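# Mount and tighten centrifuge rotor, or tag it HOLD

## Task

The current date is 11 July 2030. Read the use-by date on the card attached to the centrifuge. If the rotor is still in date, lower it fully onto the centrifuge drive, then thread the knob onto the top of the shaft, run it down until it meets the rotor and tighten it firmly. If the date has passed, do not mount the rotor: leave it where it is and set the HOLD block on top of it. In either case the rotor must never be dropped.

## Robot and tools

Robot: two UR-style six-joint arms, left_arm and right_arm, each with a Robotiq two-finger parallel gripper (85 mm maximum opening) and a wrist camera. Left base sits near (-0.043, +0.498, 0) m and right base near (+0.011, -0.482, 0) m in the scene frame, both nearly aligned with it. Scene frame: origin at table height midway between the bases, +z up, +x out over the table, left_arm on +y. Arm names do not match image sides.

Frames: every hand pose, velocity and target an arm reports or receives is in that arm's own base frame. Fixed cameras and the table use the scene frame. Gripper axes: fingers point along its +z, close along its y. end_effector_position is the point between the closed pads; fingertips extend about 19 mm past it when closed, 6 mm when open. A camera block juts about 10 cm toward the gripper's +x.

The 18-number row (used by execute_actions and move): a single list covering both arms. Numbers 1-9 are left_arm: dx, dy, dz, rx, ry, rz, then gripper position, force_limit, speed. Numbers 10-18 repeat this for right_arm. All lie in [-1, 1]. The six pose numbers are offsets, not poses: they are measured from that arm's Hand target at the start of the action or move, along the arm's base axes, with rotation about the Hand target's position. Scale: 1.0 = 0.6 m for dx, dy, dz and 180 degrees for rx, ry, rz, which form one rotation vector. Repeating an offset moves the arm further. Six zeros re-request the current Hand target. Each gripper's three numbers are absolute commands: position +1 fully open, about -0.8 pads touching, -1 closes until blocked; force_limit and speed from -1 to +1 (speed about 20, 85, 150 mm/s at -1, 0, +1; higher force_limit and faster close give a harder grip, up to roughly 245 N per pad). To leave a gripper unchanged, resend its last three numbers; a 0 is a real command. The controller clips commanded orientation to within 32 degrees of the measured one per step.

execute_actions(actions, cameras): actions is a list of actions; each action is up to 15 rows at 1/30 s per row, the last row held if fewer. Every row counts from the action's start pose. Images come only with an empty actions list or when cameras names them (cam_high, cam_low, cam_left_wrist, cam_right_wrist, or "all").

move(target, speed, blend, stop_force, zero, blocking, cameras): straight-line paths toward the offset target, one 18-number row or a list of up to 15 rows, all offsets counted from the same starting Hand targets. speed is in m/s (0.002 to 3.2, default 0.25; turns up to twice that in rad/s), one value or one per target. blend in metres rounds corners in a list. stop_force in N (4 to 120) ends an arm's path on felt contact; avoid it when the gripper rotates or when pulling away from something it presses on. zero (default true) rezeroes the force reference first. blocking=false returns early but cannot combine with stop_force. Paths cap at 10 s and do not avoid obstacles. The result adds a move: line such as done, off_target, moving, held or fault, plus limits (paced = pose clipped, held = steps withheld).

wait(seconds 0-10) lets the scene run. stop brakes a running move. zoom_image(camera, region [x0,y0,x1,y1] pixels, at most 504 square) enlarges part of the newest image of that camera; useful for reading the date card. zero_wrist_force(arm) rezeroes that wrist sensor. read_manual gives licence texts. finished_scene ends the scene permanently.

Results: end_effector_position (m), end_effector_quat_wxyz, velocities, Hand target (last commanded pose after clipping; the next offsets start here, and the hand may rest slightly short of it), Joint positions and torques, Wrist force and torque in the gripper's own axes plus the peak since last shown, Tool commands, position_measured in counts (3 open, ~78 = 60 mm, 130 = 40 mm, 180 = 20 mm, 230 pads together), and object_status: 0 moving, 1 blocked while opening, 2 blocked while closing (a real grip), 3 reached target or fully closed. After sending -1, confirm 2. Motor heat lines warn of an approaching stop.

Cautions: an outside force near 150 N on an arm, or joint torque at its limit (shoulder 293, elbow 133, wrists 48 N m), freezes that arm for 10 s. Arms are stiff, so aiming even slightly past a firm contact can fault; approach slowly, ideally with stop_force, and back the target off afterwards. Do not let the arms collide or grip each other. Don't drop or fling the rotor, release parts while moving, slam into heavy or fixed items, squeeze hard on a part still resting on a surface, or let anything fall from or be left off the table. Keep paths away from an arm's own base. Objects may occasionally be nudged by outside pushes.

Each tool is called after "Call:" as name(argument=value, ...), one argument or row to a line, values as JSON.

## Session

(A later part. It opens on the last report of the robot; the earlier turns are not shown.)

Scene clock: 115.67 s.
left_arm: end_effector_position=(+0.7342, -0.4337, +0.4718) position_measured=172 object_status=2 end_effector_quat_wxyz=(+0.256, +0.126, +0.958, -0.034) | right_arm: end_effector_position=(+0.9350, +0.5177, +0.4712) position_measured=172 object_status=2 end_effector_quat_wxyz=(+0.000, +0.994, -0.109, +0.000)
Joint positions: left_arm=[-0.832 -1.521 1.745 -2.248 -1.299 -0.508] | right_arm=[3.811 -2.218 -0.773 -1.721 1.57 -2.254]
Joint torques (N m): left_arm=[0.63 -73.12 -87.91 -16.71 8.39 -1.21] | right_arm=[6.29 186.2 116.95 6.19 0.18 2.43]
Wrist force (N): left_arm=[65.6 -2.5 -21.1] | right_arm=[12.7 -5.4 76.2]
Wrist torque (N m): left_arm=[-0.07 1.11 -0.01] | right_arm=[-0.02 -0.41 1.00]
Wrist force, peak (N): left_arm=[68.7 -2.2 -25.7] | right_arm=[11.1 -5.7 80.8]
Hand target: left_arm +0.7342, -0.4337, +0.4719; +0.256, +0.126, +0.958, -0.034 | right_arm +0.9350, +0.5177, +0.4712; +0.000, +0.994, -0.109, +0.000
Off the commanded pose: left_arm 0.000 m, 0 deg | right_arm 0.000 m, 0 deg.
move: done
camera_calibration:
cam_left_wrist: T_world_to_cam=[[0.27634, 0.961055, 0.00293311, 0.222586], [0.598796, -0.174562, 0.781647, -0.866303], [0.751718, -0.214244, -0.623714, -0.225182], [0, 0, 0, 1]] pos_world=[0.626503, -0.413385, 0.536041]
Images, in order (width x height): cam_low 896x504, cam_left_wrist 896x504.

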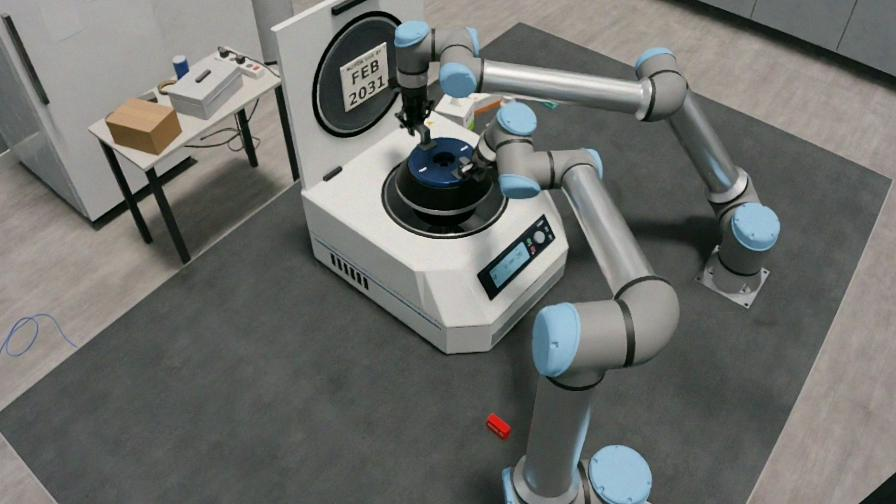

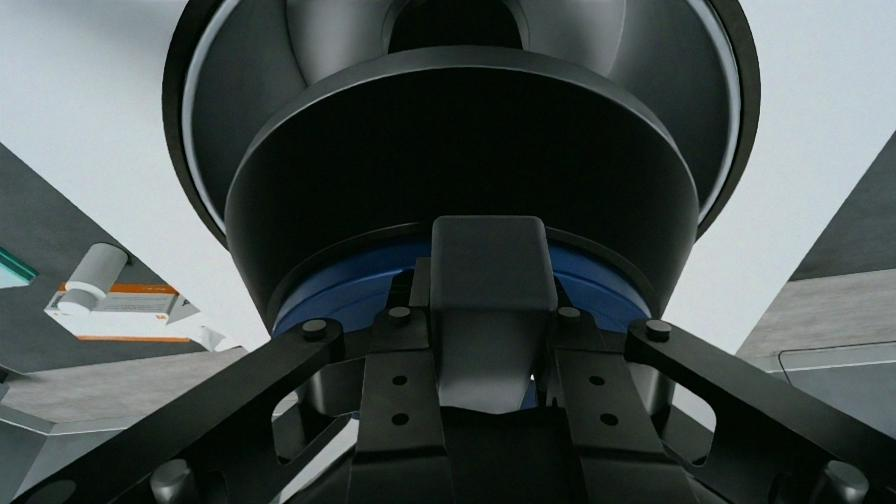

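Call:
move(
  target=[-0.0012,0,0.0033,0,0,0,-1,1,-1,-0.0012,0,0,0,0,0,-1,1,-1],
  speed=0.01,
)

Scene clock: 116.97 s.
left_arm: end_effector_position=(+0.7335, -0.4337, +0.4737) position_measured=172 object_status=2 end_effector_quat_wxyz=(+0.256, +0.126, +0.958, -0.034) | right_arm: end_effector_position=(+0.9343, +0.5177, +0.4715) position_measured=172 object_status=2 end_effector_quat_wxyz=(+0.000, +0.994, -0.109, +0.000)
Joint positions: left_arm=[-0.832 -1.523 1.744 -2.244 -1.298 -0.508] | right_arm=[3.811 -2.217 -0.775 -1.72 1.57 -2.254]
Joint torques (N m): left_arm=[-14.35 -114.34 -98.92 -16.51 10.08 -2.68] | right_arm=[21.83 159.49 67.16 8.32 0.11 2.42]
Wrist force (N): left_arm=[38.0 -4.8 31.1] | right_arm=[16.5 -4.8 30.1]
Wrist torque (N m): left_arm=[0.23 1.40 0.00] | right_arm=[-0.33 -0.43 0.93]
Wrist force, peak (N): left_arm=[65.4 -2.5 -21.2] | right_arm=[12.8 -5.1 76.3]
Hand target: left_arm +0.7335, -0.4337, +0.4739; +0.256, +0.126, +0.958, -0.034 | right_arm +0.9342, +0.5177, +0.4712; +0.000, +0.994, -0.109, +0.000
Off the commanded pose: left_arm 0.000 m, 0 deg | right_arm 0.000 m, 0 deg.
move: done

Call:
move(
  target=[0,0,-0.015,0,0,0,-1,1,-1,0,0,-0.015,0,0,0,-1,1,-1],
  speed=0.012,
)

Call:
move(
  target=[0,0,-0.015,0,0,0,-1,1,-1,0,0,-0.015,0,0,0,-1,1,-1],
  speed=0.012,
)

Scene clock: 118.43 s.
left_arm: end_effector_position=(+0.7335, -0.4337, +0.4654) position_measured=172 object_status=2 end_effector_quat_wxyz=(+0.257, +0.126, +0.958, -0.035) | right_arm: end_effector_position=(+0.9342, +0.5177, +0.4623) position_measured=172 object_status=2 end_effector_quat_wxyz=(+0.000, +0.994, -0.109, +0.000)
Joint positions: left_arm=[-0.832 -1.52 1.756 -2.26 -1.298 -0.508] | right_arm=[3.812 -2.214 -0.796 -1.703 1.57 -2.254]
Joint torques (N m): left_arm=[-7.55 -24.38 -52.21 -16.57 8.52 -2.44] | right_arm=[13.91 163.64 70.53 8.84 0.52 2.21]
Wrist force (N): left_arm=[43.5 -1.7 -29.0] | right_arm=[17.0 -5.1 34.6]
Wrist torque (N m): left_arm=[-0.21 1.76 0.02] | right_arm=[0.00 -0.67 0.86]
Wrist force, peak (N): left_arm=[43.5 -1.7 -29.0] | right_arm=[17.5 -5.1 34.4]
Hand target: left_arm +0.7335, -0.4337, +0.4649; +0.256, +0.126, +0.958, -0.034 | right_arm +0.9342, +0.5177, +0.4622; +0.000, +0.994, -0.109, +0.000
Off the commanded pose: left_arm 0.000 m, 0 deg | right_arm 0.000 m, 0 deg.
move: done

Scene clock: 119.47 s.
left_arm: end_effector_position=(+0.7335, -0.4337, +0.4560) position_measured=172 object_status=2 end_effector_quat_wxyz=(+0.256, +0.126, +0.958, -0.034) | right_arm: end_effector_position=(+0.9342, +0.5177, +0.4533) position_measured=172 object_status=2 end_effector_quat_wxyz=(+0.000, +0.994, -0.109, +0.000)
Joint positions: left_arm=[-0.832 -1.516 1.768 -2.276 -1.298 -0.508] | right_arm=[3.812 -2.211 -0.816 -1.685 1.57 -2.254]
Joint torques (N m): left_arm=[10.11 -16.5 -56.24 -20.51 7.4 -2.15] | right_arm=[4.61 198.77 92.89 12.15 0.7 1.82]
Wrist force (N): left_arm=[65.1 -1.5 -44.0] | right_arm=[16.4 -6.0 65.6]
Wrist torque (N m): left_arm=[-0.17 1.51 0.06] | right_arm=[0.06 -0.77 0.91]
Wrist force, peak (N): left_arm=[65.1 -1.5 -44.0] | right_arm=[16.3 -5.9 65.7]
Hand target: left_arm +0.7335, -0.4337, +0.4559; +0.256, +0.126, +0.958, -0.034 | right_arm +0.9342, +0.5177, +0.4532; +0.000, +0.994, -0.109, +0.000
Off the commanded pose: left_arm 0.000 m, 0 deg | right_arm 0.000 m, 0 deg.
move: done

Call:
move(
  target=[-0.0008,0,0.0035,0,0,0,-1,1,-1,-0.0008,0,0,0,0,0,-1,1,-1],
  speed=0.01,
)

Scene clock: 121.27 s.
left_arm: end_effector_position=(+0.7331, -0.4337, +0.4577) position_measured=172 object_status=2 end_effector_quat_wxyz=(+0.256, +0.126, +0.958, -0.034) | right_arm: end_effector_position=(+0.9338, +0.5177, +0.4535) position_measured=172 object_status=2 end_effector_quat_wxyz=(+0.000, +0.994, -0.109, +0.000)
Joint positions: left_arm=[-0.833 -1.517 1.767 -2.272 -1.298 -0.509] | right_arm=[3.812 -2.21 -0.817 -1.684 1.57 -2.253]
Joint torques (N m): left_arm=[-11.28 -103.34 -98.52 -17.15 11.47 -2.81] | right_arm=[20 169.76 75.63 9.19 0.8 2.34]
Wrist force (N): left_arm=[47.0 -3.2 19.5] | right_arm=[15.3 -5.8 39.5]
Wrist torque (N m): left_arm=[0.01 1.74 0.13] | right_arm=[-0.02 -0.78 0.91]
Wrist force, peak (N): left_arm=[66.1 -1.8 -48.3] | right_arm=[16.6 -6.0 66.6]
Hand target: left_arm +0.7330, -0.4337, +0.4580; +0.256, +0.126, +0.958, -0.034 | right_arm +0.9338, +0.5177, +0.4532; +0.000, +0.994, -0.109, +0.000
Off the commanded pose: left_arm 0.000 m, 0 deg | right_arm 0.000 m, 0 deg.
move: done

Call:
move(
  target=[-0.0004,0,-0.0115,0,0,0,-1,1,-1,-0.0004,0,-0.015,0,0,0,-1,1,-1],
  speed=0.012,
)

Scene clock: 122.83 s.
left_arm: end_effector_position=(+0.7328, -0.4337, +0.4511) position_measured=172 object_status=2 end_effector_quat_wxyz=(+0.256, +0.126, +0.958, -0.034) | right_arm: end_effector_position=(+0.9335, +0.5177, +0.4444) position_measured=172 object_status=2 end_effector_quat_wxyz=(+0.000, +0.994, -0.109, +0.000)
Joint positions: left_arm=[-0.833 -1.515 1.776 -2.284 -1.298 -0.509] | right_arm=[3.812 -2.208 -0.837 -1.667 1.57 -2.253]
Joint torques (N m): left_arm=[-19.58 -99.89 -89.24 -22.52 9.1 -2.79] | right_arm=[19.5 131.77 48.51 5.33 1.01 2.35]
Wrist force (N): left_arm=[27.7 -4.6 60.3] | right_arm=[15.5 -5.8 4.0]
Wrist torque (N m): left_arm=[0.02 2.17 0.20] | right_arm=[-0.16 -0.94 0.90]
Wrist force, peak (N): left_arm=[27.7 -4.6 60.3] | right_arm=[15.4 -5.4 38.8]
Hand target: left_arm +0.7328, -0.4337, +0.4511; +0.256, +0.126, +0.958, -0.034 | right_arm +0.9335, +0.5177, +0.4442; +0.000, +0.994, -0.109, +0.000
Off the commanded pose: left_arm 0.000 m, 0 deg | right_arm 0.000 m, 0 deg.
move: done

Call:
move(
  target=[0.0003,0,-0.0175,0,0,0,-1,1,-1,0.0003,0,-0.015,0,0,0,-1,1,-1],
  speed=0.012,
)

Scene clock: 124.30 s.
left_arm: end_effector_position=(+0.7329, -0.4338, +0.4407) position_measured=172 object_status=2 end_effector_quat_wxyz=(+0.256, +0.126, +0.958, -0.034) | right_arm: end_effector_position=(+0.9337, +0.5177, +0.4352) position_measured=172 object_status=2 end_effector_quat_wxyz=(+0.000, +0.994, -0.109, +0.000)
Joint positions: left_arm=[-0.833 -1.51 1.79 -2.303 -1.298 -0.509] | right_arm=[3.812 -2.206 -0.856 -1.65 1.57 -2.253]
Joint torques (N m): left_arm=[15.19 -80.19 -84.97 -22.95 5.24 1.62] | right_arm=[3.11 153.44 63.49 7.73 0.95 -4.37]
Wrist force (N): left_arm=[41.9 -4.3 34.7] | right_arm=[18.2 -4.1 25.6]
Wrist torque (N m): left_arm=[0.17 1.91 0.01] | right_arm=[-0.07 -0.91 0.83]
Wrist force, peak (N): left_arm=[25.5 -3.9 63.4] | right_arm=[18.2 -4.1 25.6]
Hand target: left_arm +0.7329, -0.4337, +0.4406; +0.256, +0.126, +0.958, -0.034 | right_arm +0.9337, +0.5177, +0.4352; +0.000, +0.994, -0.109, +0.000
Off the commanded pose: left_arm 0.000 m, 0 deg | right_arm 0.000 m, 0 deg.
move: done

Call:
move(
  target=[0,0,-0.026,0,0,0,-1,1,-1,0,0,-0.025,0,0,0,-1,1,-1],
  speed=0.015,
)

Call:
move(
  target=[0,0,-0.025,0,0,0,-1,1,-1,0,0,-0.025,0,0,0,-1,1,-1],
  speed=0.015,
)

Scene clock: 126.10 s.
left_arm: end_effector_position=(+0.7329, -0.4337, +0.4251) position_measured=172 object_status=2 end_effector_quat_wxyz=(+0.256, +0.126, +0.958, -0.034) | right_arm: end_effector_position=(+0.9337, +0.5177, +0.4203) position_measured=172 object_status=2 end_effector_quat_wxyz=(+0.000, +0.994, -0.109, +0.000)
Joint positions: left_arm=[-0.833 -1.502 1.81 -2.331 -1.298 -0.509] | right_arm=[3.812 -2.204 -0.885 -1.623 1.57 -2.253]
Joint torques (N m): left_arm=[22.2 -71.34 -80.67 -23.61 7.06 0.79] | right_arm=[1.74 160.98 67.65 7.94 1.53 -5.11]
Wrist force (N): left_arm=[47.4 -3.1 21.6] | right_arm=[18.8 -5.1 31.3]
Wrist torque (N m): left_arm=[0.08 1.77 0.06] | right_arm=[0.03 -0.86 0.86]
Wrist force, peak (N): left_arm=[41.9 -4.0 34.5] | right_arm=[18.7 -5.5 31.4]
Hand target: left_arm +0.7329, -0.4337, +0.4250; +0.256, +0.126, +0.958, -0.034 | right_arm +0.9337, +0.5177, +0.4202; +0.000, +0.994, -0.109, +0.000
Off the commanded pose: left_arm 0.000 m, 0 deg | right_arm 0.000 m, 0 deg.
move: done

Scene clock: 127.40 s.
left_arm: end_effector_position=(+0.7329, -0.4337, +0.4101) position_measured=172 object_status=2 end_effector_quat_wxyz=(+0.256, +0.126, +0.958, -0.034) | right_arm: end_effector_position=(+0.9337, +0.5177, +0.4053) position_measured=172 object_status=2 end_effector_quat_wxyz=(+0.000, +0.994, -0.109, +0.000)
Joint positions: left_arm=[-0.833 -1.494 1.829 -2.358 -1.298 -0.509] | right_arm=[3.812 -2.203 -0.914 -1.596 1.57 -2.253]
Joint torques (N m): left_arm=[22.94 -63.45 -78.93 -23.5 8.29 0.04] | right_arm=[0.36 165.78 69.76 8.74 1.65 -4.75]
Wrist force (N): left_arm=[53.1 -2.3 9.3] | right_arm=[17.9 -6.4 35.8]
Wrist torque (N m): left_arm=[0.04 1.79 0.14] | right_arm=[0.01 -0.85 0.88]
Wrist force, peak (N): left_arm=[53.0 -2.3 9.8] | right_arm=[17.8 -7.0 36.0]
Hand target: left_arm +0.7329, -0.4337, +0.4100; +0.256, +0.126, +0.958, -0.034 | right_arm +0.9337, +0.5177, +0.4052; +0.000, +0.994, -0.109, +0.000
Off the commanded pose: left_arm 0.000 m, 0 deg | right_arm 0.000 m, 0 deg.
move: done

Call:
move(
  target=[-0.0006,0,-0.0238,0,0,0,-1,1,-1,-0.0006,0,-0.025,0,0,0,-1,1,-1],
  speed=0.015,
)

Call:
move(
  target=[-0.0002,0,-0.0247,0,0,0,-1,1,-1,-0.0002,0,-0.025,0,0,0,-1,1,-1],
  speed=0.015,
  cameras=["cam_low","cam_high"],
)

Call:
zoom_image(
  camera="cam_high",
  region=[360, 200, 480, 320],
)

Call:
zoom_image(
  camera="cam_low",
  region=[370, 100, 530, 260],
)

Scene clock: 129.13 s.
left_arm: end_effector_position=(+0.7326, -0.4337, +0.3958) position_measured=172 object_status=2 end_effector_quat_wxyz=(+0.256, +0.126, +0.958, -0.034) | right_arm: end_effector_position=(+0.9333, +0.5177, +0.3905) position_measured=172 object_status=2 end_effector_quat_wxyz=(+0.000, +0.994, -0.109, +0.000) end_effector_velocity=(-0.001, +0.000, -0.004) end_effector_angular_velocity=(-0.003, +0.003, +0.000)
Joint positions: left_arm=[-0.833 -1.486 1.847 -2.384 -1.298 -0.509] | right_arm=[3.812 -2.202 -0.941 -1.569 1.57 -2.253]
Joint velocities: left_arm=[within noise] | right_arm=[0 -0.001 -0.005 0.002 0 0]
Joint torques (N m): left_arm=[-8.86 -61.8 -73.22 -21.59 11.88 -2.8] | right_arm=[16.39 128.62 49.04 7.01 1.99 2.33]
Wrist force (N): left_arm=[49.8 -3.9 4.1] | right_arm=[9.2 -4.1 4.2]
Wrist torque (N m): left_arm=[-0.19 1.72 0.12] | right_arm=[0.01 -0.76 0.91]
Wrist force, peak (N): left_arm=[53.7 -2.5 8.7] | right_arm=[18.3 -6.8 36.2]
Hand target: left_arm +0.7326, -0.4337, +0.3957; +0.256, +0.126, +0.958, -0.034 | right_arm +0.9333, +0.5177, +0.3902; +0.000, +0.994, -0.109, +0.000
Off the commanded pose: left_arm 0.000 m, 0 deg | right_arm 0.000 m, 0 deg.
move: done

Scene clock: 130.43 s.
left_arm: end_effector_position=(+0.7324, -0.4337, +0.3810) position_measured=172 object_status=2 end_effector_quat_wxyz=(+0.256, +0.126, +0.958, -0.034) | right_arm: end_effector_position=(+0.9332, +0.5177, +0.3754) position_measured=172 object_status=2 end_effector_quat_wxyz=(+0.000, +0.994, -0.109, +0.000)
Joint positions: left_arm=[-0.834 -1.477 1.865 -2.411 -1.298 -0.509] | right_arm=[3.812 -2.202 -0.967 -1.543 1.57 -2.253]
Joint torques (N m): left_arm=[2.57 -32.05 -66.92 -22.87 12.83 -2.49] | right_arm=[10.23 75.11 31.56 6.03 1.97 2.61]
Wrist force (N): left_arm=[71.8 -4.2 -35.6] | right_arm=[-5.3 -0.2 -21.9]
Wrist torque (N m): left_arm=[-0.26 1.31 0.02] | right_arm=[0.19 0.22 0.83]
Wrist force, peak (N): left_arm=[71.8 -4.2 -35.6] | right_arm=[-6.1 -0.2 -22.1]
Hand target: left_arm +0.7325, -0.4337, +0.3809; +0.256, +0.126, +0.958, -0.034 | right_arm +0.9332, +0.5177, +0.3752; +0.000, +0.994, -0.109, +0.000
Off the commanded pose: left_arm 0.000 m, 0 deg | right_arm 0.000 m, 0 deg.
move: done
Images, in order (width x height): cam_high 896x504, cam_low 896x504.

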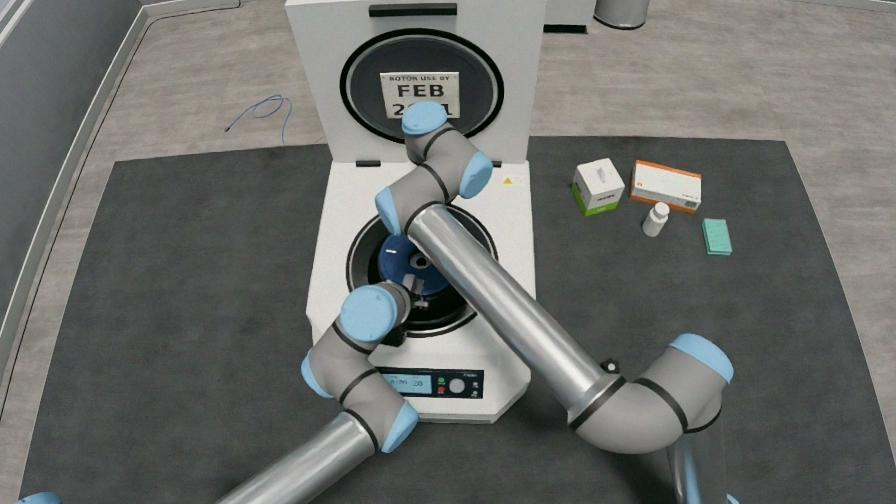

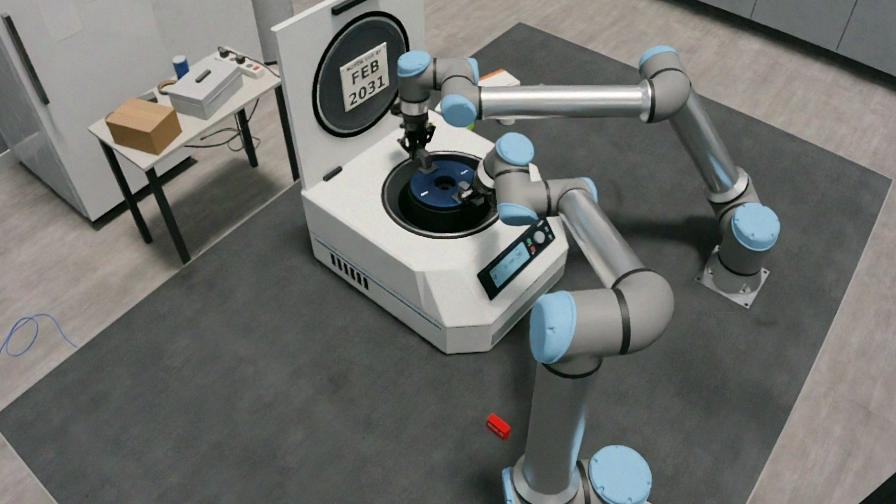

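Scaled by 4.200 from the camera's 896x504 image, which has a finer 1280x720 frame.

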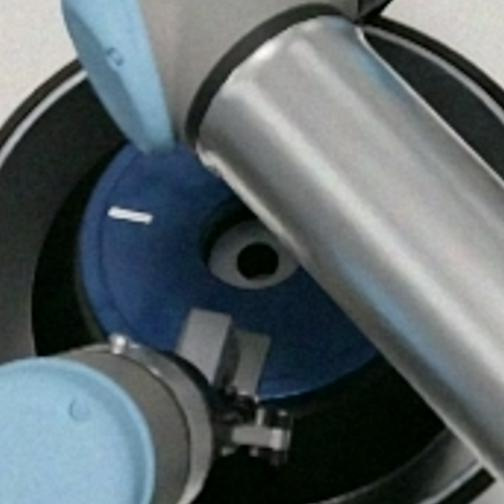

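Scaled by 3.150 from the camera's 896x504 image, which has a finer 1280x720 frame.

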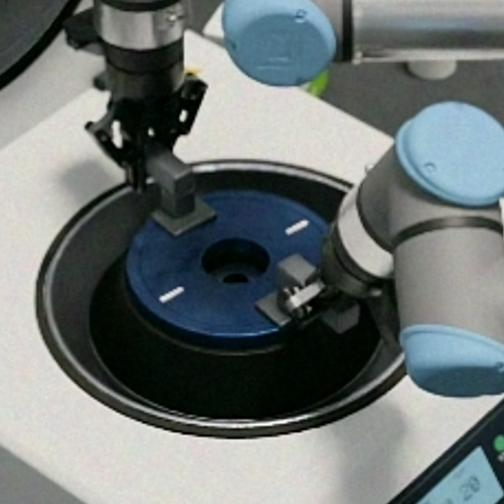

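Call:
move(
  target=[-0.0015,0,0.002,0,0,0,-1,1,-1,-0.0015,0,0.002,0,0,0,-1,1,-1],
  speed=0.01,
)

Scene clock: 132.27 s.
left_arm: end_effector_position=(+0.7316, -0.4336, +0.3816) position_measured=172 object_status=2 end_effector_quat_wxyz=(+0.256, +0.126, +0.958, -0.034) | right_arm: end_effector_position=(+0.9324, +0.5177, +0.3762) position_measured=172 object_status=2 end_effector_quat_wxyz=(+0.000, +0.994, -0.109, +0.000)
Joint positions: left_arm=[-0.834 -1.479 1.865 -2.409 -1.297 -0.51] | right_arm=[3.813 -2.201 -0.968 -1.544 1.57 -2.252]
Joint torques (N m): left_arm=[-22.23 -152.03 -94.22 -18.56 8.6 -3.01] | right_arm=[20.48 127.21 44.34 -2.45 0.31 2.48]
Wrist force (N): left_arm=[25.2 -5.2 78.3] | right_arm=[11.7 -5.6 1.8]
Wrist torque (N m): left_arm=[0.06 1.79 0.36] | right_arm=[0.26 0.17 1.07]
Wrist force, peak (N): left_arm=[25.2 -5.2 78.3] | right_arm=[-3.7 -0.4 -25.9]
Hand target: left_arm +0.7316, -0.4337, +0.3821; +0.256, +0.126, +0.958, -0.034 | right_arm +0.9323, +0.5177, +0.3764; +0.000, +0.994, -0.109, +0.000
Off the commanded pose: left_arm 0.000 m, 0 deg | right_arm 0.000 m, 0 deg.
move: done

Call:
move(
  target=[0.0006,0,-0.0025,0,0,0,-1,1,-1,0.0006,0,0,0,0,0,-1,1,-1],
  speed=0.01,
)

Scene clock: 133.33 s.
left_arm: end_effector_position=(+0.7318, -0.4338, +0.3808) position_measured=172 object_status=2 end_effector_quat_wxyz=(+0.256, +0.126, +0.958, -0.034) | right_arm: end_effector_position=(+0.9326, +0.5177, +0.3763) position_measured=172 object_status=2 end_effector_quat_wxyz=(+0.000, +0.994, -0.109, +0.000)
Joint positions: left_arm=[-0.834 -1.478 1.866 -2.411 -1.298 -0.51] | right_arm=[3.812 -2.201 -0.967 -1.544 1.57 -2.253]
Joint torques (N m): left_arm=[21.63 -78.11 -82 -23.76 4.44 1.55] | right_arm=[-0.73 122.15 70.9 -0.64 -0.54 -5.32]
Wrist force (N): left_arm=[45.4 -0.6 29.2] | right_arm=[15.5 -4.5 19.1]
Wrist torque (N m): left_arm=[-0.12 1.64 -0.01] | right_arm=[0.42 0.13 0.87]
Wrist force, peak (N): left_arm=[21.5 -4.0 89.1] | right_arm=[15.5 -4.5 19.1]
Hand target: left_arm +0.7319, -0.4337, +0.3806; +0.256, +0.126, +0.958, -0.034 | right_arm +0.9327, +0.5177, +0.3764; +0.000, +0.994, -0.109, +0.000
Off the commanded pose: left_arm 0.000 m, 0 deg | right_arm 0.000 m, 0 deg.
move: done

Call:
move(
  target=[-0.0006,0,-0.0167,0,0,0,-1,1,-1,-0.0006,0,-0.0167,0,0,0,-1,1,-1],
  speed=0.012,
)

Scene clock: 135.00 s.
left_arm: end_effector_position=(+0.7316, -0.4337, +0.3706) position_measured=172 object_status=2 end_effector_quat_wxyz=(+0.256, +0.126, +0.958, -0.034) | right_arm: end_effector_position=(+0.9323, +0.5177, +0.3666) position_measured=172 object_status=2 end_effector_quat_wxyz=(+0.000, +0.994, -0.109, +0.000)
Joint positions: left_arm=[-0.834 -1.472 1.879 -2.429 -1.297 -0.51] | right_arm=[3.813 -2.201 -0.984 -1.527 1.57 -2.253]
Joint torques (N m): left_arm=[-15.26 -78.78 -80.31 -22.64 10.76 -3] | right_arm=[20.19 136.97 56.66 6.2 -0.49 2.37]
Wrist force (N): left_arm=[42.5 -2.7 31.0] | right_arm=[12.2 -6.3 18.0]
Wrist torque (N m): left_arm=[-0.14 1.58 0.33] | right_arm=[0.33 0.24 1.01]
Wrist force, peak (N): left_arm=[51.7 -1.9 17.1] | right_arm=[16.2 -6.0 26.8]
Hand target: left_arm +0.7316, -0.4337, +0.3706; +0.256, +0.126, +0.958, -0.034 | right_arm +0.9323, +0.5177, +0.3664; +0.000, +0.994, -0.109, +0.000
Off the commanded pose: left_arm 0.000 m, 0 deg | right_arm 0.000 m, 0 deg.
move: done

Call:
move(
  target=[-0.0008,0,-0.0222,0,0,0,-1,1,-1,-0.0008,0,-0.0222,0,0,0,-1,1,-1],
  speed=0.012,
)

Call:
move(
  target=[-0.0006,0,-0.0167,0,0,0,-1,1,-1,-0.0006,0,-0.0167,0,0,0,-1,1,-1],
  speed=0.012,
  cameras=["cam_high"],
)

Call:
zoom_image(
  camera="cam_high",
  region=[390, 230, 450, 290],
)

Scene clock: 136.93 s.
left_arm: end_effector_position=(+0.7311, -0.4337, +0.3573) position_measured=172 object_status=2 end_effector_quat_wxyz=(+0.256, +0.126, +0.958, -0.034) | right_arm: end_effector_position=(+0.9319, +0.5177, +0.3532) position_measured=172 object_status=2 end_effector_quat_wxyz=(+0.000, +0.994, -0.109, +0.000)
Joint positions: left_arm=[-0.835 -1.463 1.894 -2.454 -1.297 -0.511] | right_arm=[3.813 -2.202 -1.007 -1.504 1.57 -2.252]
Joint torques (N m): left_arm=[-17.97 -94.6 -82.99 -22.01 9.49 -3.12] | right_arm=[22.82 112.28 49.15 4.44 -1.02 2.24]
Wrist force (N): left_arm=[32.2 -3.3 51.2] | right_arm=[15.9 -5.8 9.7]
Wrist torque (N m): left_arm=[-0.06 1.62 0.43] | right_arm=[0.35 0.22 1.08]
Wrist force, peak (N): left_arm=[32.5 -3.7 51.1] | right_arm=[14.4 -6.8 18.0]
Hand target: left_arm +0.7311, -0.4337, +0.3573; +0.256, +0.126, +0.958, -0.034 | right_arm +0.9318, +0.5177, +0.3531; +0.000, +0.994, -0.109, +0.000
Off the commanded pose: left_arm 0.000 m, 0 deg | right_arm 0.000 m, 0 deg.
move: done

Scene clock: 138.03 s.
left_arm: end_effector_position=(+0.7307, -0.4337, +0.3473) position_measured=172 object_status=2 end_effector_quat_wxyz=(+0.256, +0.126, +0.958, -0.034) | right_arm: end_effector_position=(+0.9315, +0.5177, +0.3432) position_measured=172 object_status=2 end_effector_quat_wxyz=(+0.000, +0.994, -0.109, +0.000)
Joint positions: left_arm=[-0.835 -1.456 1.906 -2.472 -1.297 -0.511] | right_arm=[3.813 -2.203 -1.023 -1.487 1.57 -2.252]
Joint torques (N m): left_arm=[-21.95 -100.54 -80.96 -22.83 8.15 -3.09] | right_arm=[21.27 102.04 41.51 3.63 -0.85 2.42]
Wrist force (N): left_arm=[26.0 -3.0 62.3] | right_arm=[15.6 -6.2 0.3]
Wrist torque (N m): left_arm=[-0.21 1.70 0.45] | right_arm=[0.37 0.31 1.03]
Wrist force, peak (N): left_arm=[26.0 -3.0 62.3] | right_arm=[16.0 -6.2 9.6]
Hand target: left_arm +0.7307, -0.4337, +0.3472; +0.256, +0.126, +0.958, -0.034 | right_arm +0.9315, +0.5177, +0.3431; +0.000, +0.994, -0.109, +0.000
Off the commanded pose: left_arm 0.000 m, 0 deg | right_arm 0.000 m, 0 deg.
move: done
Images, in order (width x height): cam_high 896x504.

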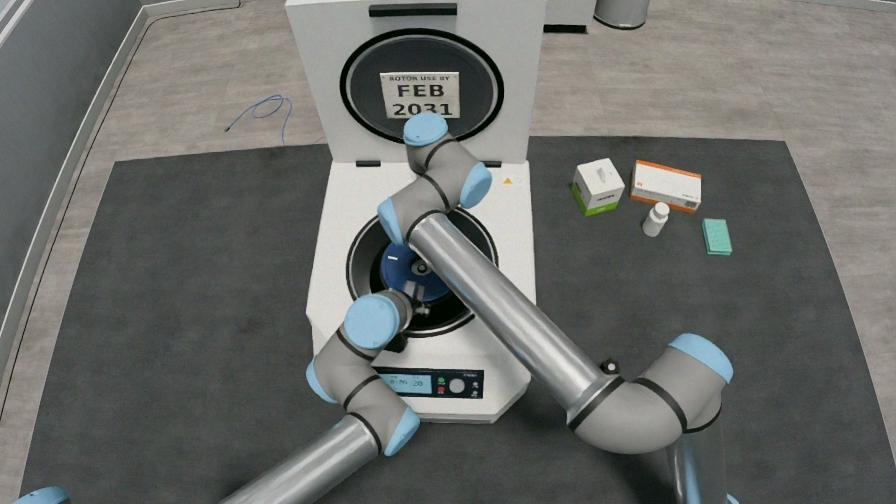

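Scaled by 8.400 from the camera's 896x504 image, which has a finer 1280x720 frame.

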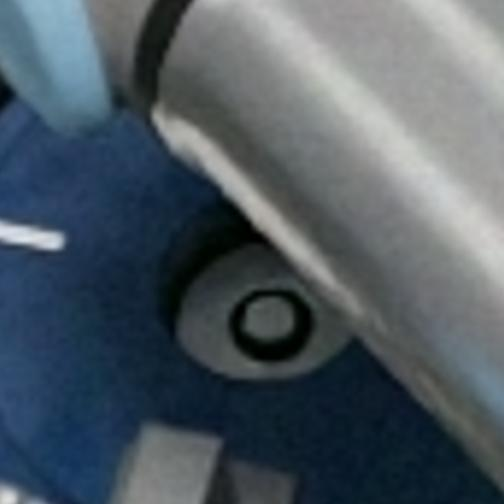

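Call:
move(
  target=[0.0004,0,-0.0187,0,0,0,-1,1,-1,0.0004,0,-0.0167,0,0,0,-1,1,-1],
  speed=0.012,
)

Call:
move(
  target=[-0.0003,0,-0.0167,0,0,0,-1,1,-1,-0.0003,0,-0.0167,0,0,0,-1,1,-1],
  speed=0.012,
  cameras=["cam_high","cam_low"],
)

Call:
zoom_image(
  camera="cam_high",
  region=[390, 230, 450, 290],
)

Call:
zoom_image(
  camera="cam_low",
  region=[370, 100, 530, 260],
)

Scene clock: 139.73 s.
left_arm: end_effector_position=(+0.7309, -0.4338, +0.3362) position_measured=172 object_status=2 end_effector_quat_wxyz=(+0.256, +0.126, +0.958, -0.034) | right_arm: end_effector_position=(+0.9317, +0.5177, +0.3331) position_measured=172 object_status=2 end_effector_quat_wxyz=(+0.000, +0.994, -0.109, +0.000)
Joint positions: left_arm=[-0.835 -1.447 1.918 -2.493 -1.297 -0.511] | right_arm=[3.813 -2.205 -1.037 -1.471 1.57 -2.252]
Joint torques (N m): left_arm=[23.37 -80.98 -81.76 -24.01 4.8 1.08] | right_arm=[2.72 128.35 57.71 5.52 -0.16 -5.2]
Wrist force (N): left_arm=[47.3 -1.0 28.1] | right_arm=[19.4 -6.3 24.8]
Wrist torque (N m): left_arm=[-0.19 1.35 0.23] | right_arm=[0.46 0.34 0.95]
Wrist force, peak (N): left_arm=[25.4 -2.9 63.4] | right_arm=[19.4 -6.3 24.8]
Hand target: left_arm +0.7310, -0.4337, +0.3360; +0.256, +0.126, +0.958, -0.034 | right_arm +0.9317, +0.5177, +0.3331; +0.000, +0.994, -0.109, +0.000
Off the commanded pose: left_arm 0.000 m, 0 deg | right_arm 0.000 m, 0 deg.
move: done

Scene clock: 140.83 s.
left_arm: end_effector_position=(+0.7308, -0.4337, +0.3261) position_measured=172 object_status=2 end_effector_quat_wxyz=(+0.256, +0.126, +0.958, -0.034) | right_arm: end_effector_position=(+0.9316, +0.5177, +0.3232) position_measured=172 object_status=2 end_effector_quat_wxyz=(+0.000, +0.994, -0.109, +0.000)
Joint positions: left_arm=[-0.835 -1.44 1.928 -2.511 -1.297 -0.511] | right_arm=[3.813 -2.207 -1.052 -1.454 1.57 -2.252]
Joint torques (N m): left_arm=[-2.41 -80.61 -78.1 -22.93 9.15 -2.94] | right_arm=[17.15 126.72 55.81 5.18 1.19 0]
Wrist force (N): left_arm=[43.2 -2.3 28.7] | right_arm=[18.4 -6.5 22.3]
Wrist torque (N m): left_arm=[-0.15 1.41 0.36] | right_arm=[0.43 0.32 1.07]
Wrist force, peak (N): left_arm=[47.4 -1.2 27.4] | right_arm=[19.3 -6.8 26.0]
Hand target: left_arm +0.7308, -0.4337, +0.3260; +0.256, +0.126, +0.958, -0.034 | right_arm +0.9315, +0.5177, +0.3230; +0.000, +0.994, -0.109, +0.000
Off the commanded pose: left_arm 0.000 m, 0 deg | right_arm 0.000 m, 0 deg.
move: done
Images, in order (width x height): cam_high 896x504, cam_low 896x504.

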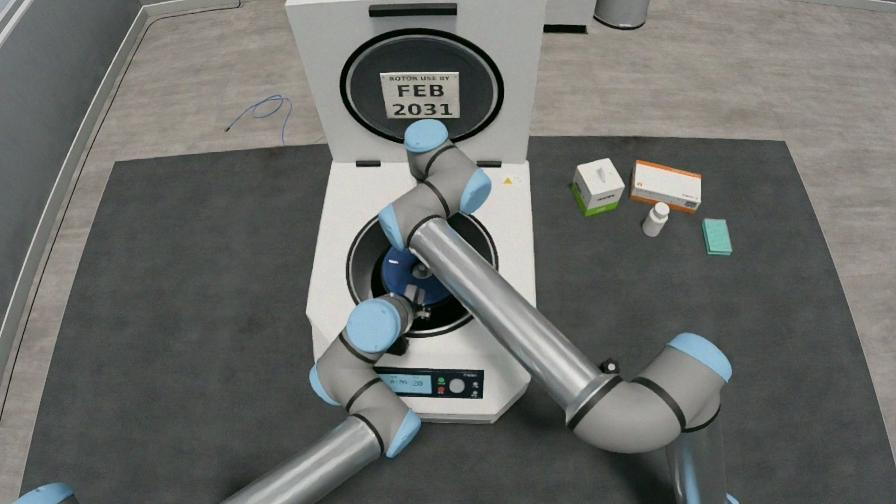

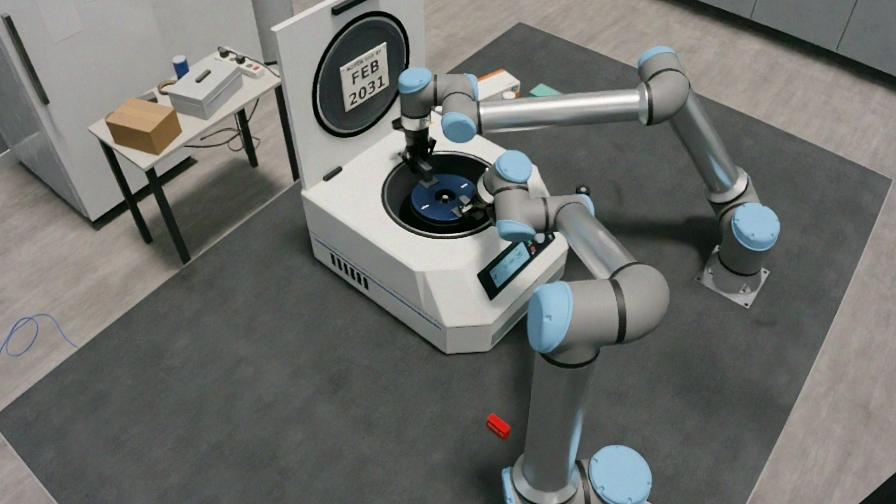

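Scaled by 8.400 from the camera's 896x504 image, which has a finer 1280x720 frame.

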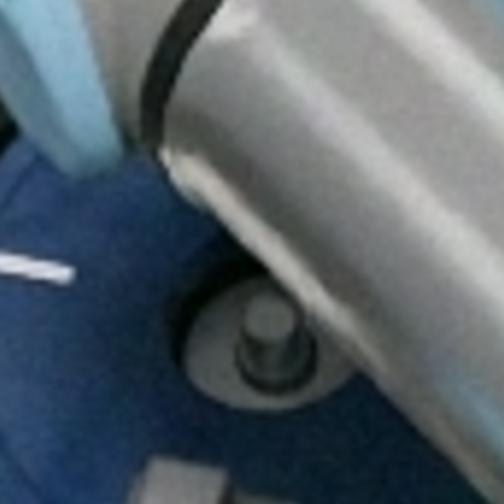

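Scaled by 3.150 from the camera's 896x504 image, which has a finer 1280x720 frame.

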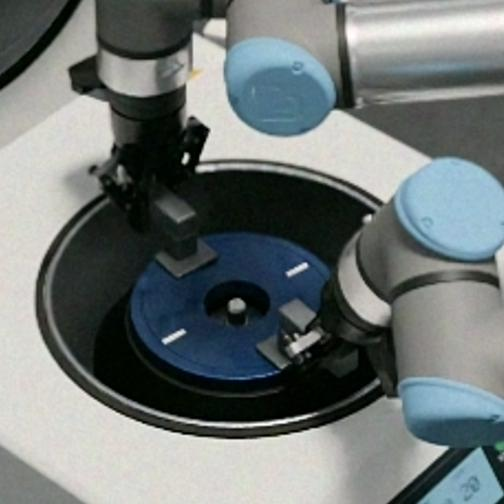

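Call:
move(
  target=[-0.0003,0,-0.0167,0,0,0,-1,1,-1,-0.0003,0,-0.0167,0,0,0,-1,1,-1],
  speed=0.012,
)

Call:
move(
  target=[-0.0002,0,-0.01,0,0,0,-1,1,-1,-0.0002,0,-0.01,0,0,0,-1,1,-1],
  speed=0.01,
)

Scene clock: 142.43 s.
left_arm: end_effector_position=(+0.7295, -0.4327, +0.3199) position_measured=172 object_status=2 end_effector_quat_wxyz=(+0.256, +0.129, +0.958, -0.030) | right_arm: end_effector_position=(+0.9313, +0.5176, +0.3168) position_measured=172 object_status=2 end_effector_quat_wxyz=(+0.001, +0.994, -0.109, +0.000)
Joint positions: left_arm=[-0.837 -1.437 1.935 -2.516 -1.292 -0.506] | right_arm=[3.813 -2.208 -1.06 -1.445 1.57 -2.252]
Joint torques (N m): left_arm=[-1.73 -69.63 -45.56 -5.15 0.45 -0.43] | right_arm=[-20.31 56.64 31.52 2.56 -3.04 1.86]
Wrist force (N): left_arm=[-19.9 -10.1 41.5] | right_arm=[-27.2 3.4 -48.7]
Wrist torque (N m): left_arm=[0.50 1.08 -0.75] | right_arm=[0.35 0.88 1.08]
Wrist force, peak (N): left_arm=[-52.6 -3.8 211.4] | right_arm=[-34.3 -0.9 -119.1]
Hand target: left_arm +0.7295, -0.4327, +0.3199; +0.256, +0.129, +0.958, -0.030 (not the last commanded pose) | right_arm +0.9314, +0.5177, +0.3174; +0.000, +0.994, -0.109, +0.000 (not the last commanded pose)
Tool commands: left_gripper/position=-1.0 left_gripper/force_limit=+1.0 left_gripper/speed=-1.0 right_gripper/position=-1.0 right_gripper/force_limit=+1.0 right_gripper/speed=-1.0
Off the commanded pose: left_arm 0.004 m, 1 deg | right_arm 0.004 m, 0 deg.
FORCE FAULT: contact force on the left arm reached its limit, and that arm stopped. The contact can be on any part of that arm, not only on its tool. That arm's remaining commands of this call were not run. That arm is still stopped at the end of this call. That arm stays stopped for about 9 more seconds. Until then a move that you send moves the other arm only, and its call returns only when the move has ended. Once the stop has ended, the next robot result says so. If the stop ends while you think or write, that arm runs what you send next, counted from a new Hand target: where the arm stands when the stop ends. While its stop runs, that arm takes no new command, but its gripper still runs the gripper command that each later call begins with. Until it ends, the stop uses up actions while you think or wait. An arm that is not stopped still takes commands.
move: fault (left_arm), off_target (right_arm; braked at the fault stop of left_arm)

not run: an earlier result of this reply reported a stop or a fault. Calls in your next reply go to the robot.

Call:
wait(
  seconds=9,
  cameras=["all"],
)

Call:
zoom_image(
  camera="cam_high",
  region=[350, 190, 510, 350],
)

Call:
zoom_image(
  camera="cam_low",
  region=[370, 100, 530, 260],
)

Scene clock: 152.30 s.
left_arm: end_effector_position=(+0.7295, -0.4327, +0.3198) position_measured=172 object_status=2 end_effector_quat_wxyz=(+0.256, +0.129, +0.958, -0.030) | right_arm: end_effector_position=(+0.9314, +0.5177, +0.3174) position_measured=172 object_status=2 end_effector_quat_wxyz=(+0.000, +0.994, -0.109, +0.000)
Joint positions: left_arm=[-0.837 -1.436 1.935 -2.516 -1.292 -0.506] | right_arm=[3.813 -2.208 -1.06 -1.445 1.57 -2.252]
Joint torques (N m): left_arm=[-1.87 -60.63 -46.09 -5.13 0.43 -0.47] | right_arm=[-22.24 83.53 42.04 7.3 -2.89 -4.51]
Wrist force (N): left_arm=[-14.5 -9.6 27.4] | right_arm=[-29.9 2.9 -33.3]
Wrist torque (N m): left_arm=[0.41 1.00 -0.81] | right_arm=[0.19 0.91 1.08]
Wrist force, peak (N): left_arm=[-18.3 -10.0 37.2] | right_arm=[-27.0 3.0 -46.9]
Hand target: left_arm +0.7295, -0.4327, +0.3198; +0.256, +0.129, +0.958, -0.030 (not the last commanded pose) | right_arm +0.9314, +0.5177, +0.3174; +0.000, +0.994, -0.109, +0.000 (not the last commanded pose)
Tool commands: left_gripper/position=-1.0 left_gripper/force_limit=+1.0 left_gripper/speed=-1.0 right_gripper/position=-1.0 right_gripper/force_limit=+1.0 right_gripper/speed=-1.0
Off the commanded pose: left_arm 0.004 m, 1 deg | right_arm 0.004 m, 0 deg.
FORCE FAULT, CONTINUED: the left arm's stop, for the force fault that an earlier result reported, is over. The rest of the stop counts as 18 of the actions that you can send in this scene. During its stop the left arm's controller moved it back a little. That arm's target is now where it stood when the stop ended, not its last command. That arm accepts commands again.
wait: 9.00 s; at rest from the start
camera_calibration:
cam_left_wrist: T_world_to_cam=[[0.280714, 0.959716, 0.0120231, 0.216765], [0.598005, -0.184685, 0.779924, -0.747703], [0.750726, -0.211746, -0.625759, -0.313719], [0, 0, 0, 1]] pos_world=[0.621798, -0.412551, 0.384233]
cam_right_wrist: T_world_to_cam=[[-0.232035, -0.972338, 0.0267904, 0.713186], [-0.909952, 0.226715, 0.347256, 0.640379], [-0.343725, 0.0561975, -0.937387, 0.714824], [0, 0, 0, 1]] pos_world=[0.993901, 0.508103, 0.428585]

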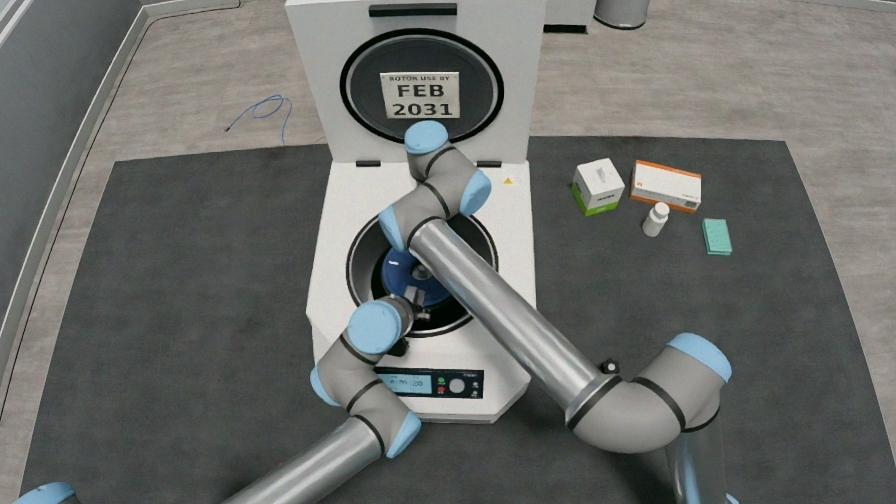

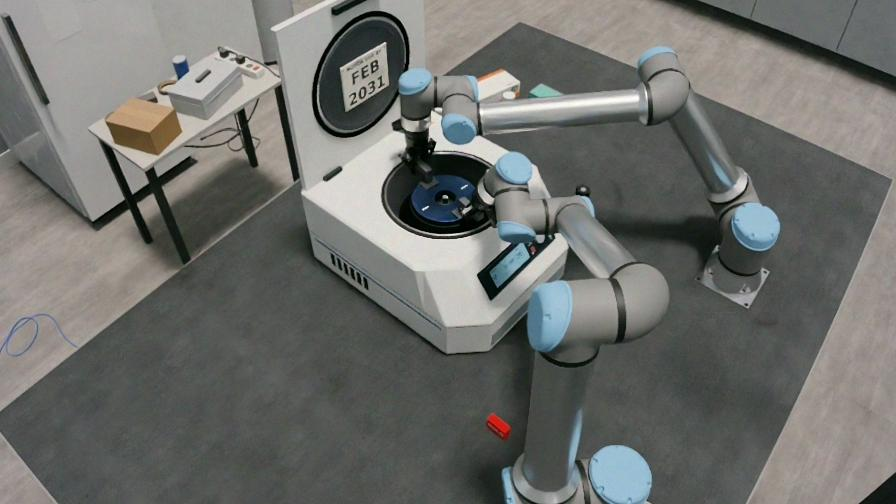

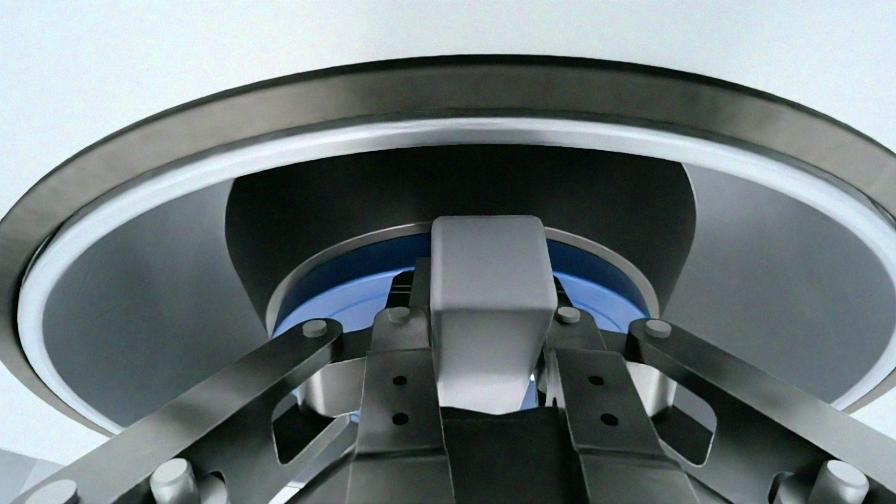

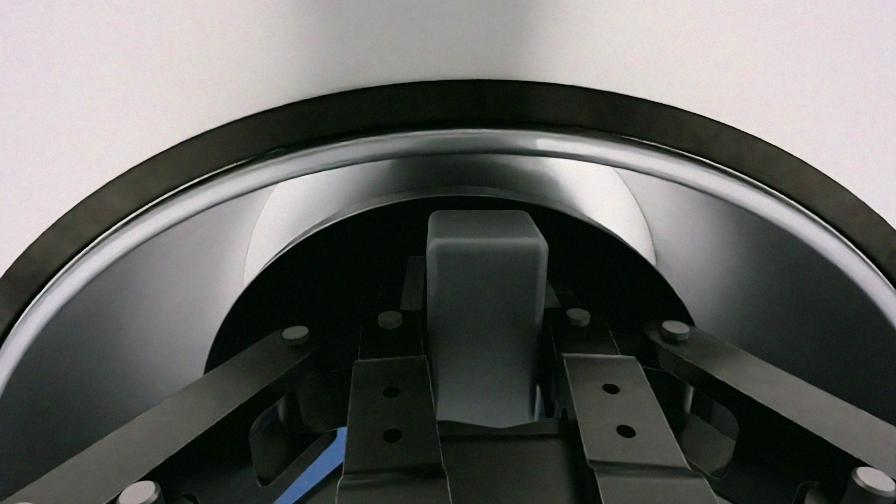

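Scaled by 3.150 from the camera's 896x504 image, which has a finer 1280x720 frame.

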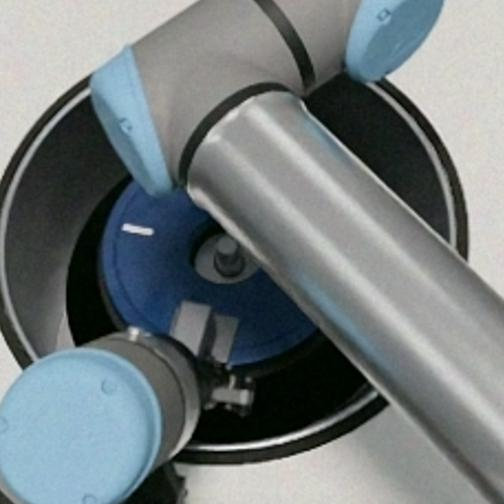

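Scaled by 3.150 from the camera's 896x504 image, which has a finer 1280x720 frame.

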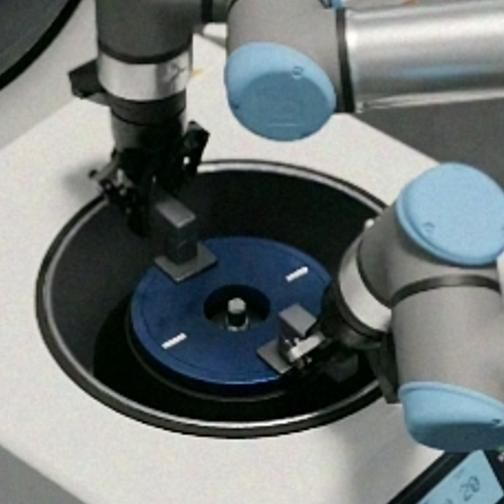

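Call:
move(
  target=[0.0005,0,0.0003,0,0,0,-1,1,-1,-0.0005,0,0.0006,0,0,0,-1,1,-1],
  speed=0.01,
  cameras=["all"],
)

Scene clock: 156.40 s.
left_arm: end_effector_position=(+0.7297, -0.4328, +0.3199) position_measured=172 object_status=2 end_effector_quat_wxyz=(+0.256, +0.129, +0.958, -0.030) | right_arm: end_effector_position=(+0.9312, +0.5177, +0.3177) position_measured=172 object_status=2 end_effector_quat_wxyz=(+0.000, +0.994, -0.109, +0.000)
Joint positions: left_arm=[-0.837 -1.436 1.935 -2.515 -1.293 -0.506] | right_arm=[3.813 -2.207 -1.06 -1.445 1.57 -2.252]
Joint torques (N m): left_arm=[23.08 -55.81 -65.61 -5.8 0.47 2] | right_arm=[-0.48 101.1 33.32 0.55 -2.69 2.39]
Wrist force (N): left_arm=[9.2 -5.0 11.5] | right_arm=[-12.0 -2.1 -19.9]
Wrist torque (N m): left_arm=[0.39 0.58 -0.71] | right_arm=[0.34 0.84 1.11]
Wrist force, peak (N): left_arm=[-14.2 -9.5 27.8] | right_arm=[-30.6 3.5 -33.9]
Hand target: left_arm +0.7298, -0.4327, +0.3200; +0.256, +0.129, +0.958, -0.030 | right_arm +0.9311, +0.5177, +0.3178; +0.000, +0.994, -0.109, +0.000
Off the commanded pose: left_arm 0.000 m, 0 deg | right_arm 0.000 m, 0 deg.
move: done
camera_calibration:
cam_left_wrist: T_world_to_cam=[[0.280829, 0.959683, 0.0120152, 0.216597], [0.59803, -0.184764, 0.779886, -0.747994], [0.750663, -0.211829, -0.625806, -0.313859], [0, 0, 0, 1]] pos_world=[0.622098, -0.412551, 0.384333]
cam_right_wrist: T_world_to_cam=[[-0.232035, -0.972338, 0.0267904, 0.713131], [-0.909952, 0.226715, 0.347256, 0.640093], [-0.343725, 0.0561975, -0.937387, 0.715037], [0, 0, 0, 1]] pos_world=[0.993701, 0.508103, 0.428885]

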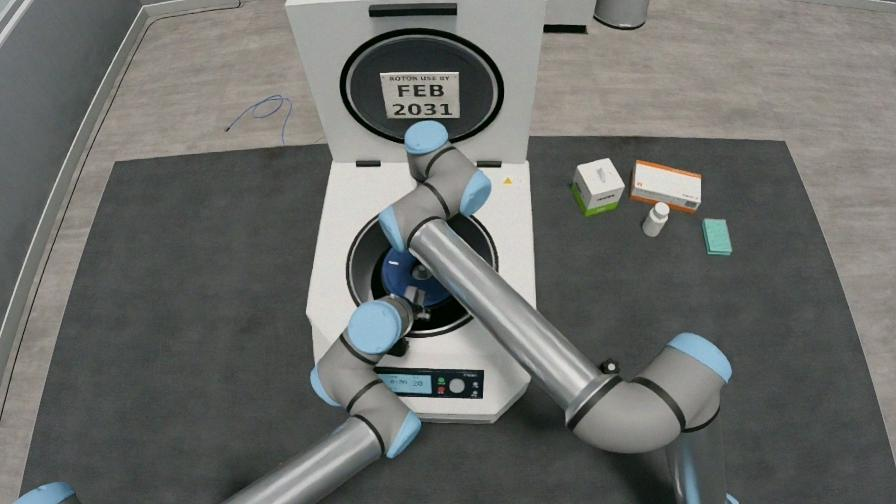

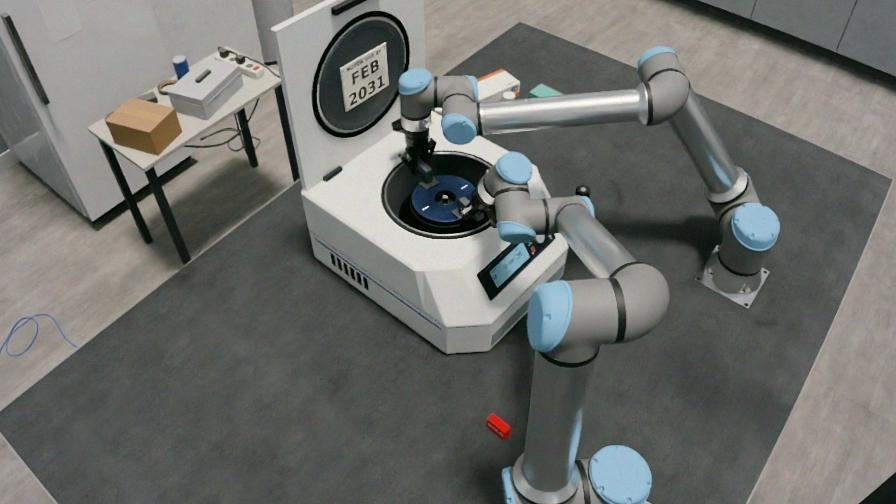

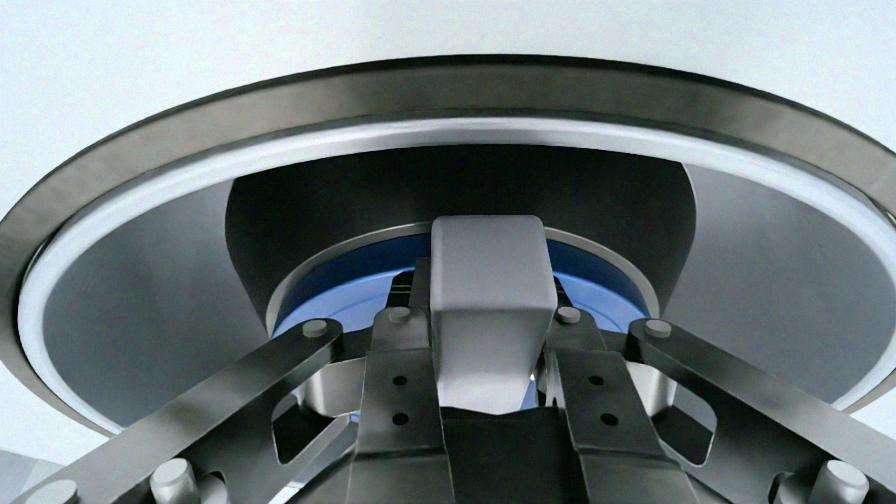

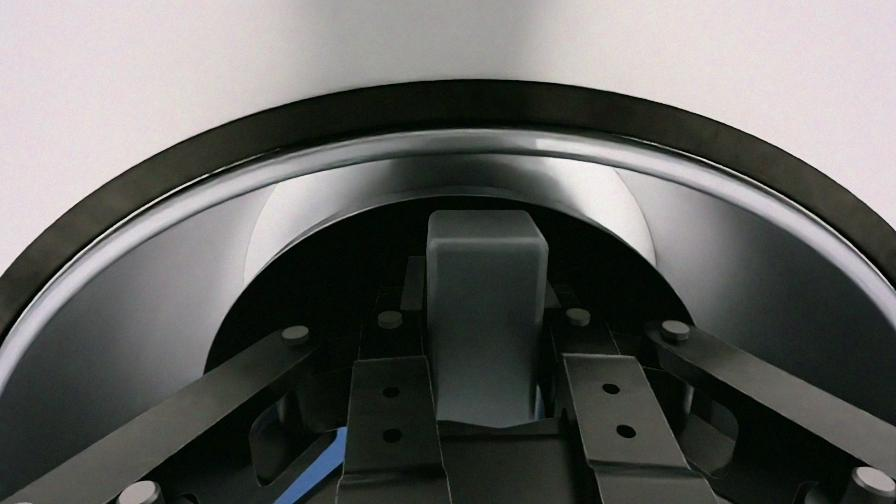

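Call:
zoom_image(
  camera="cam_high",
  region=[370, 220, 470, 320],
)

Call:
zoom_image(
  camera="cam_low",
  region=[390, 150, 500, 240],
)

Scaled by 5.040 from the camera's 896x504 image, which has a finer 1280x720 frame.

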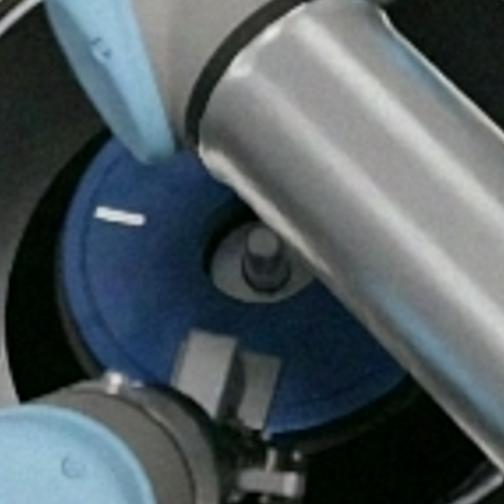

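Scaled by 4.582 from the camera's 896x504 image, which has a finer 1280x720 frame.

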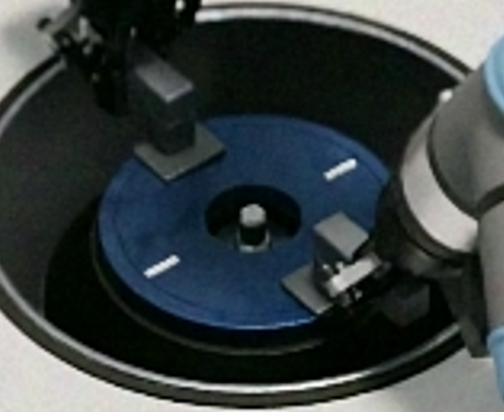

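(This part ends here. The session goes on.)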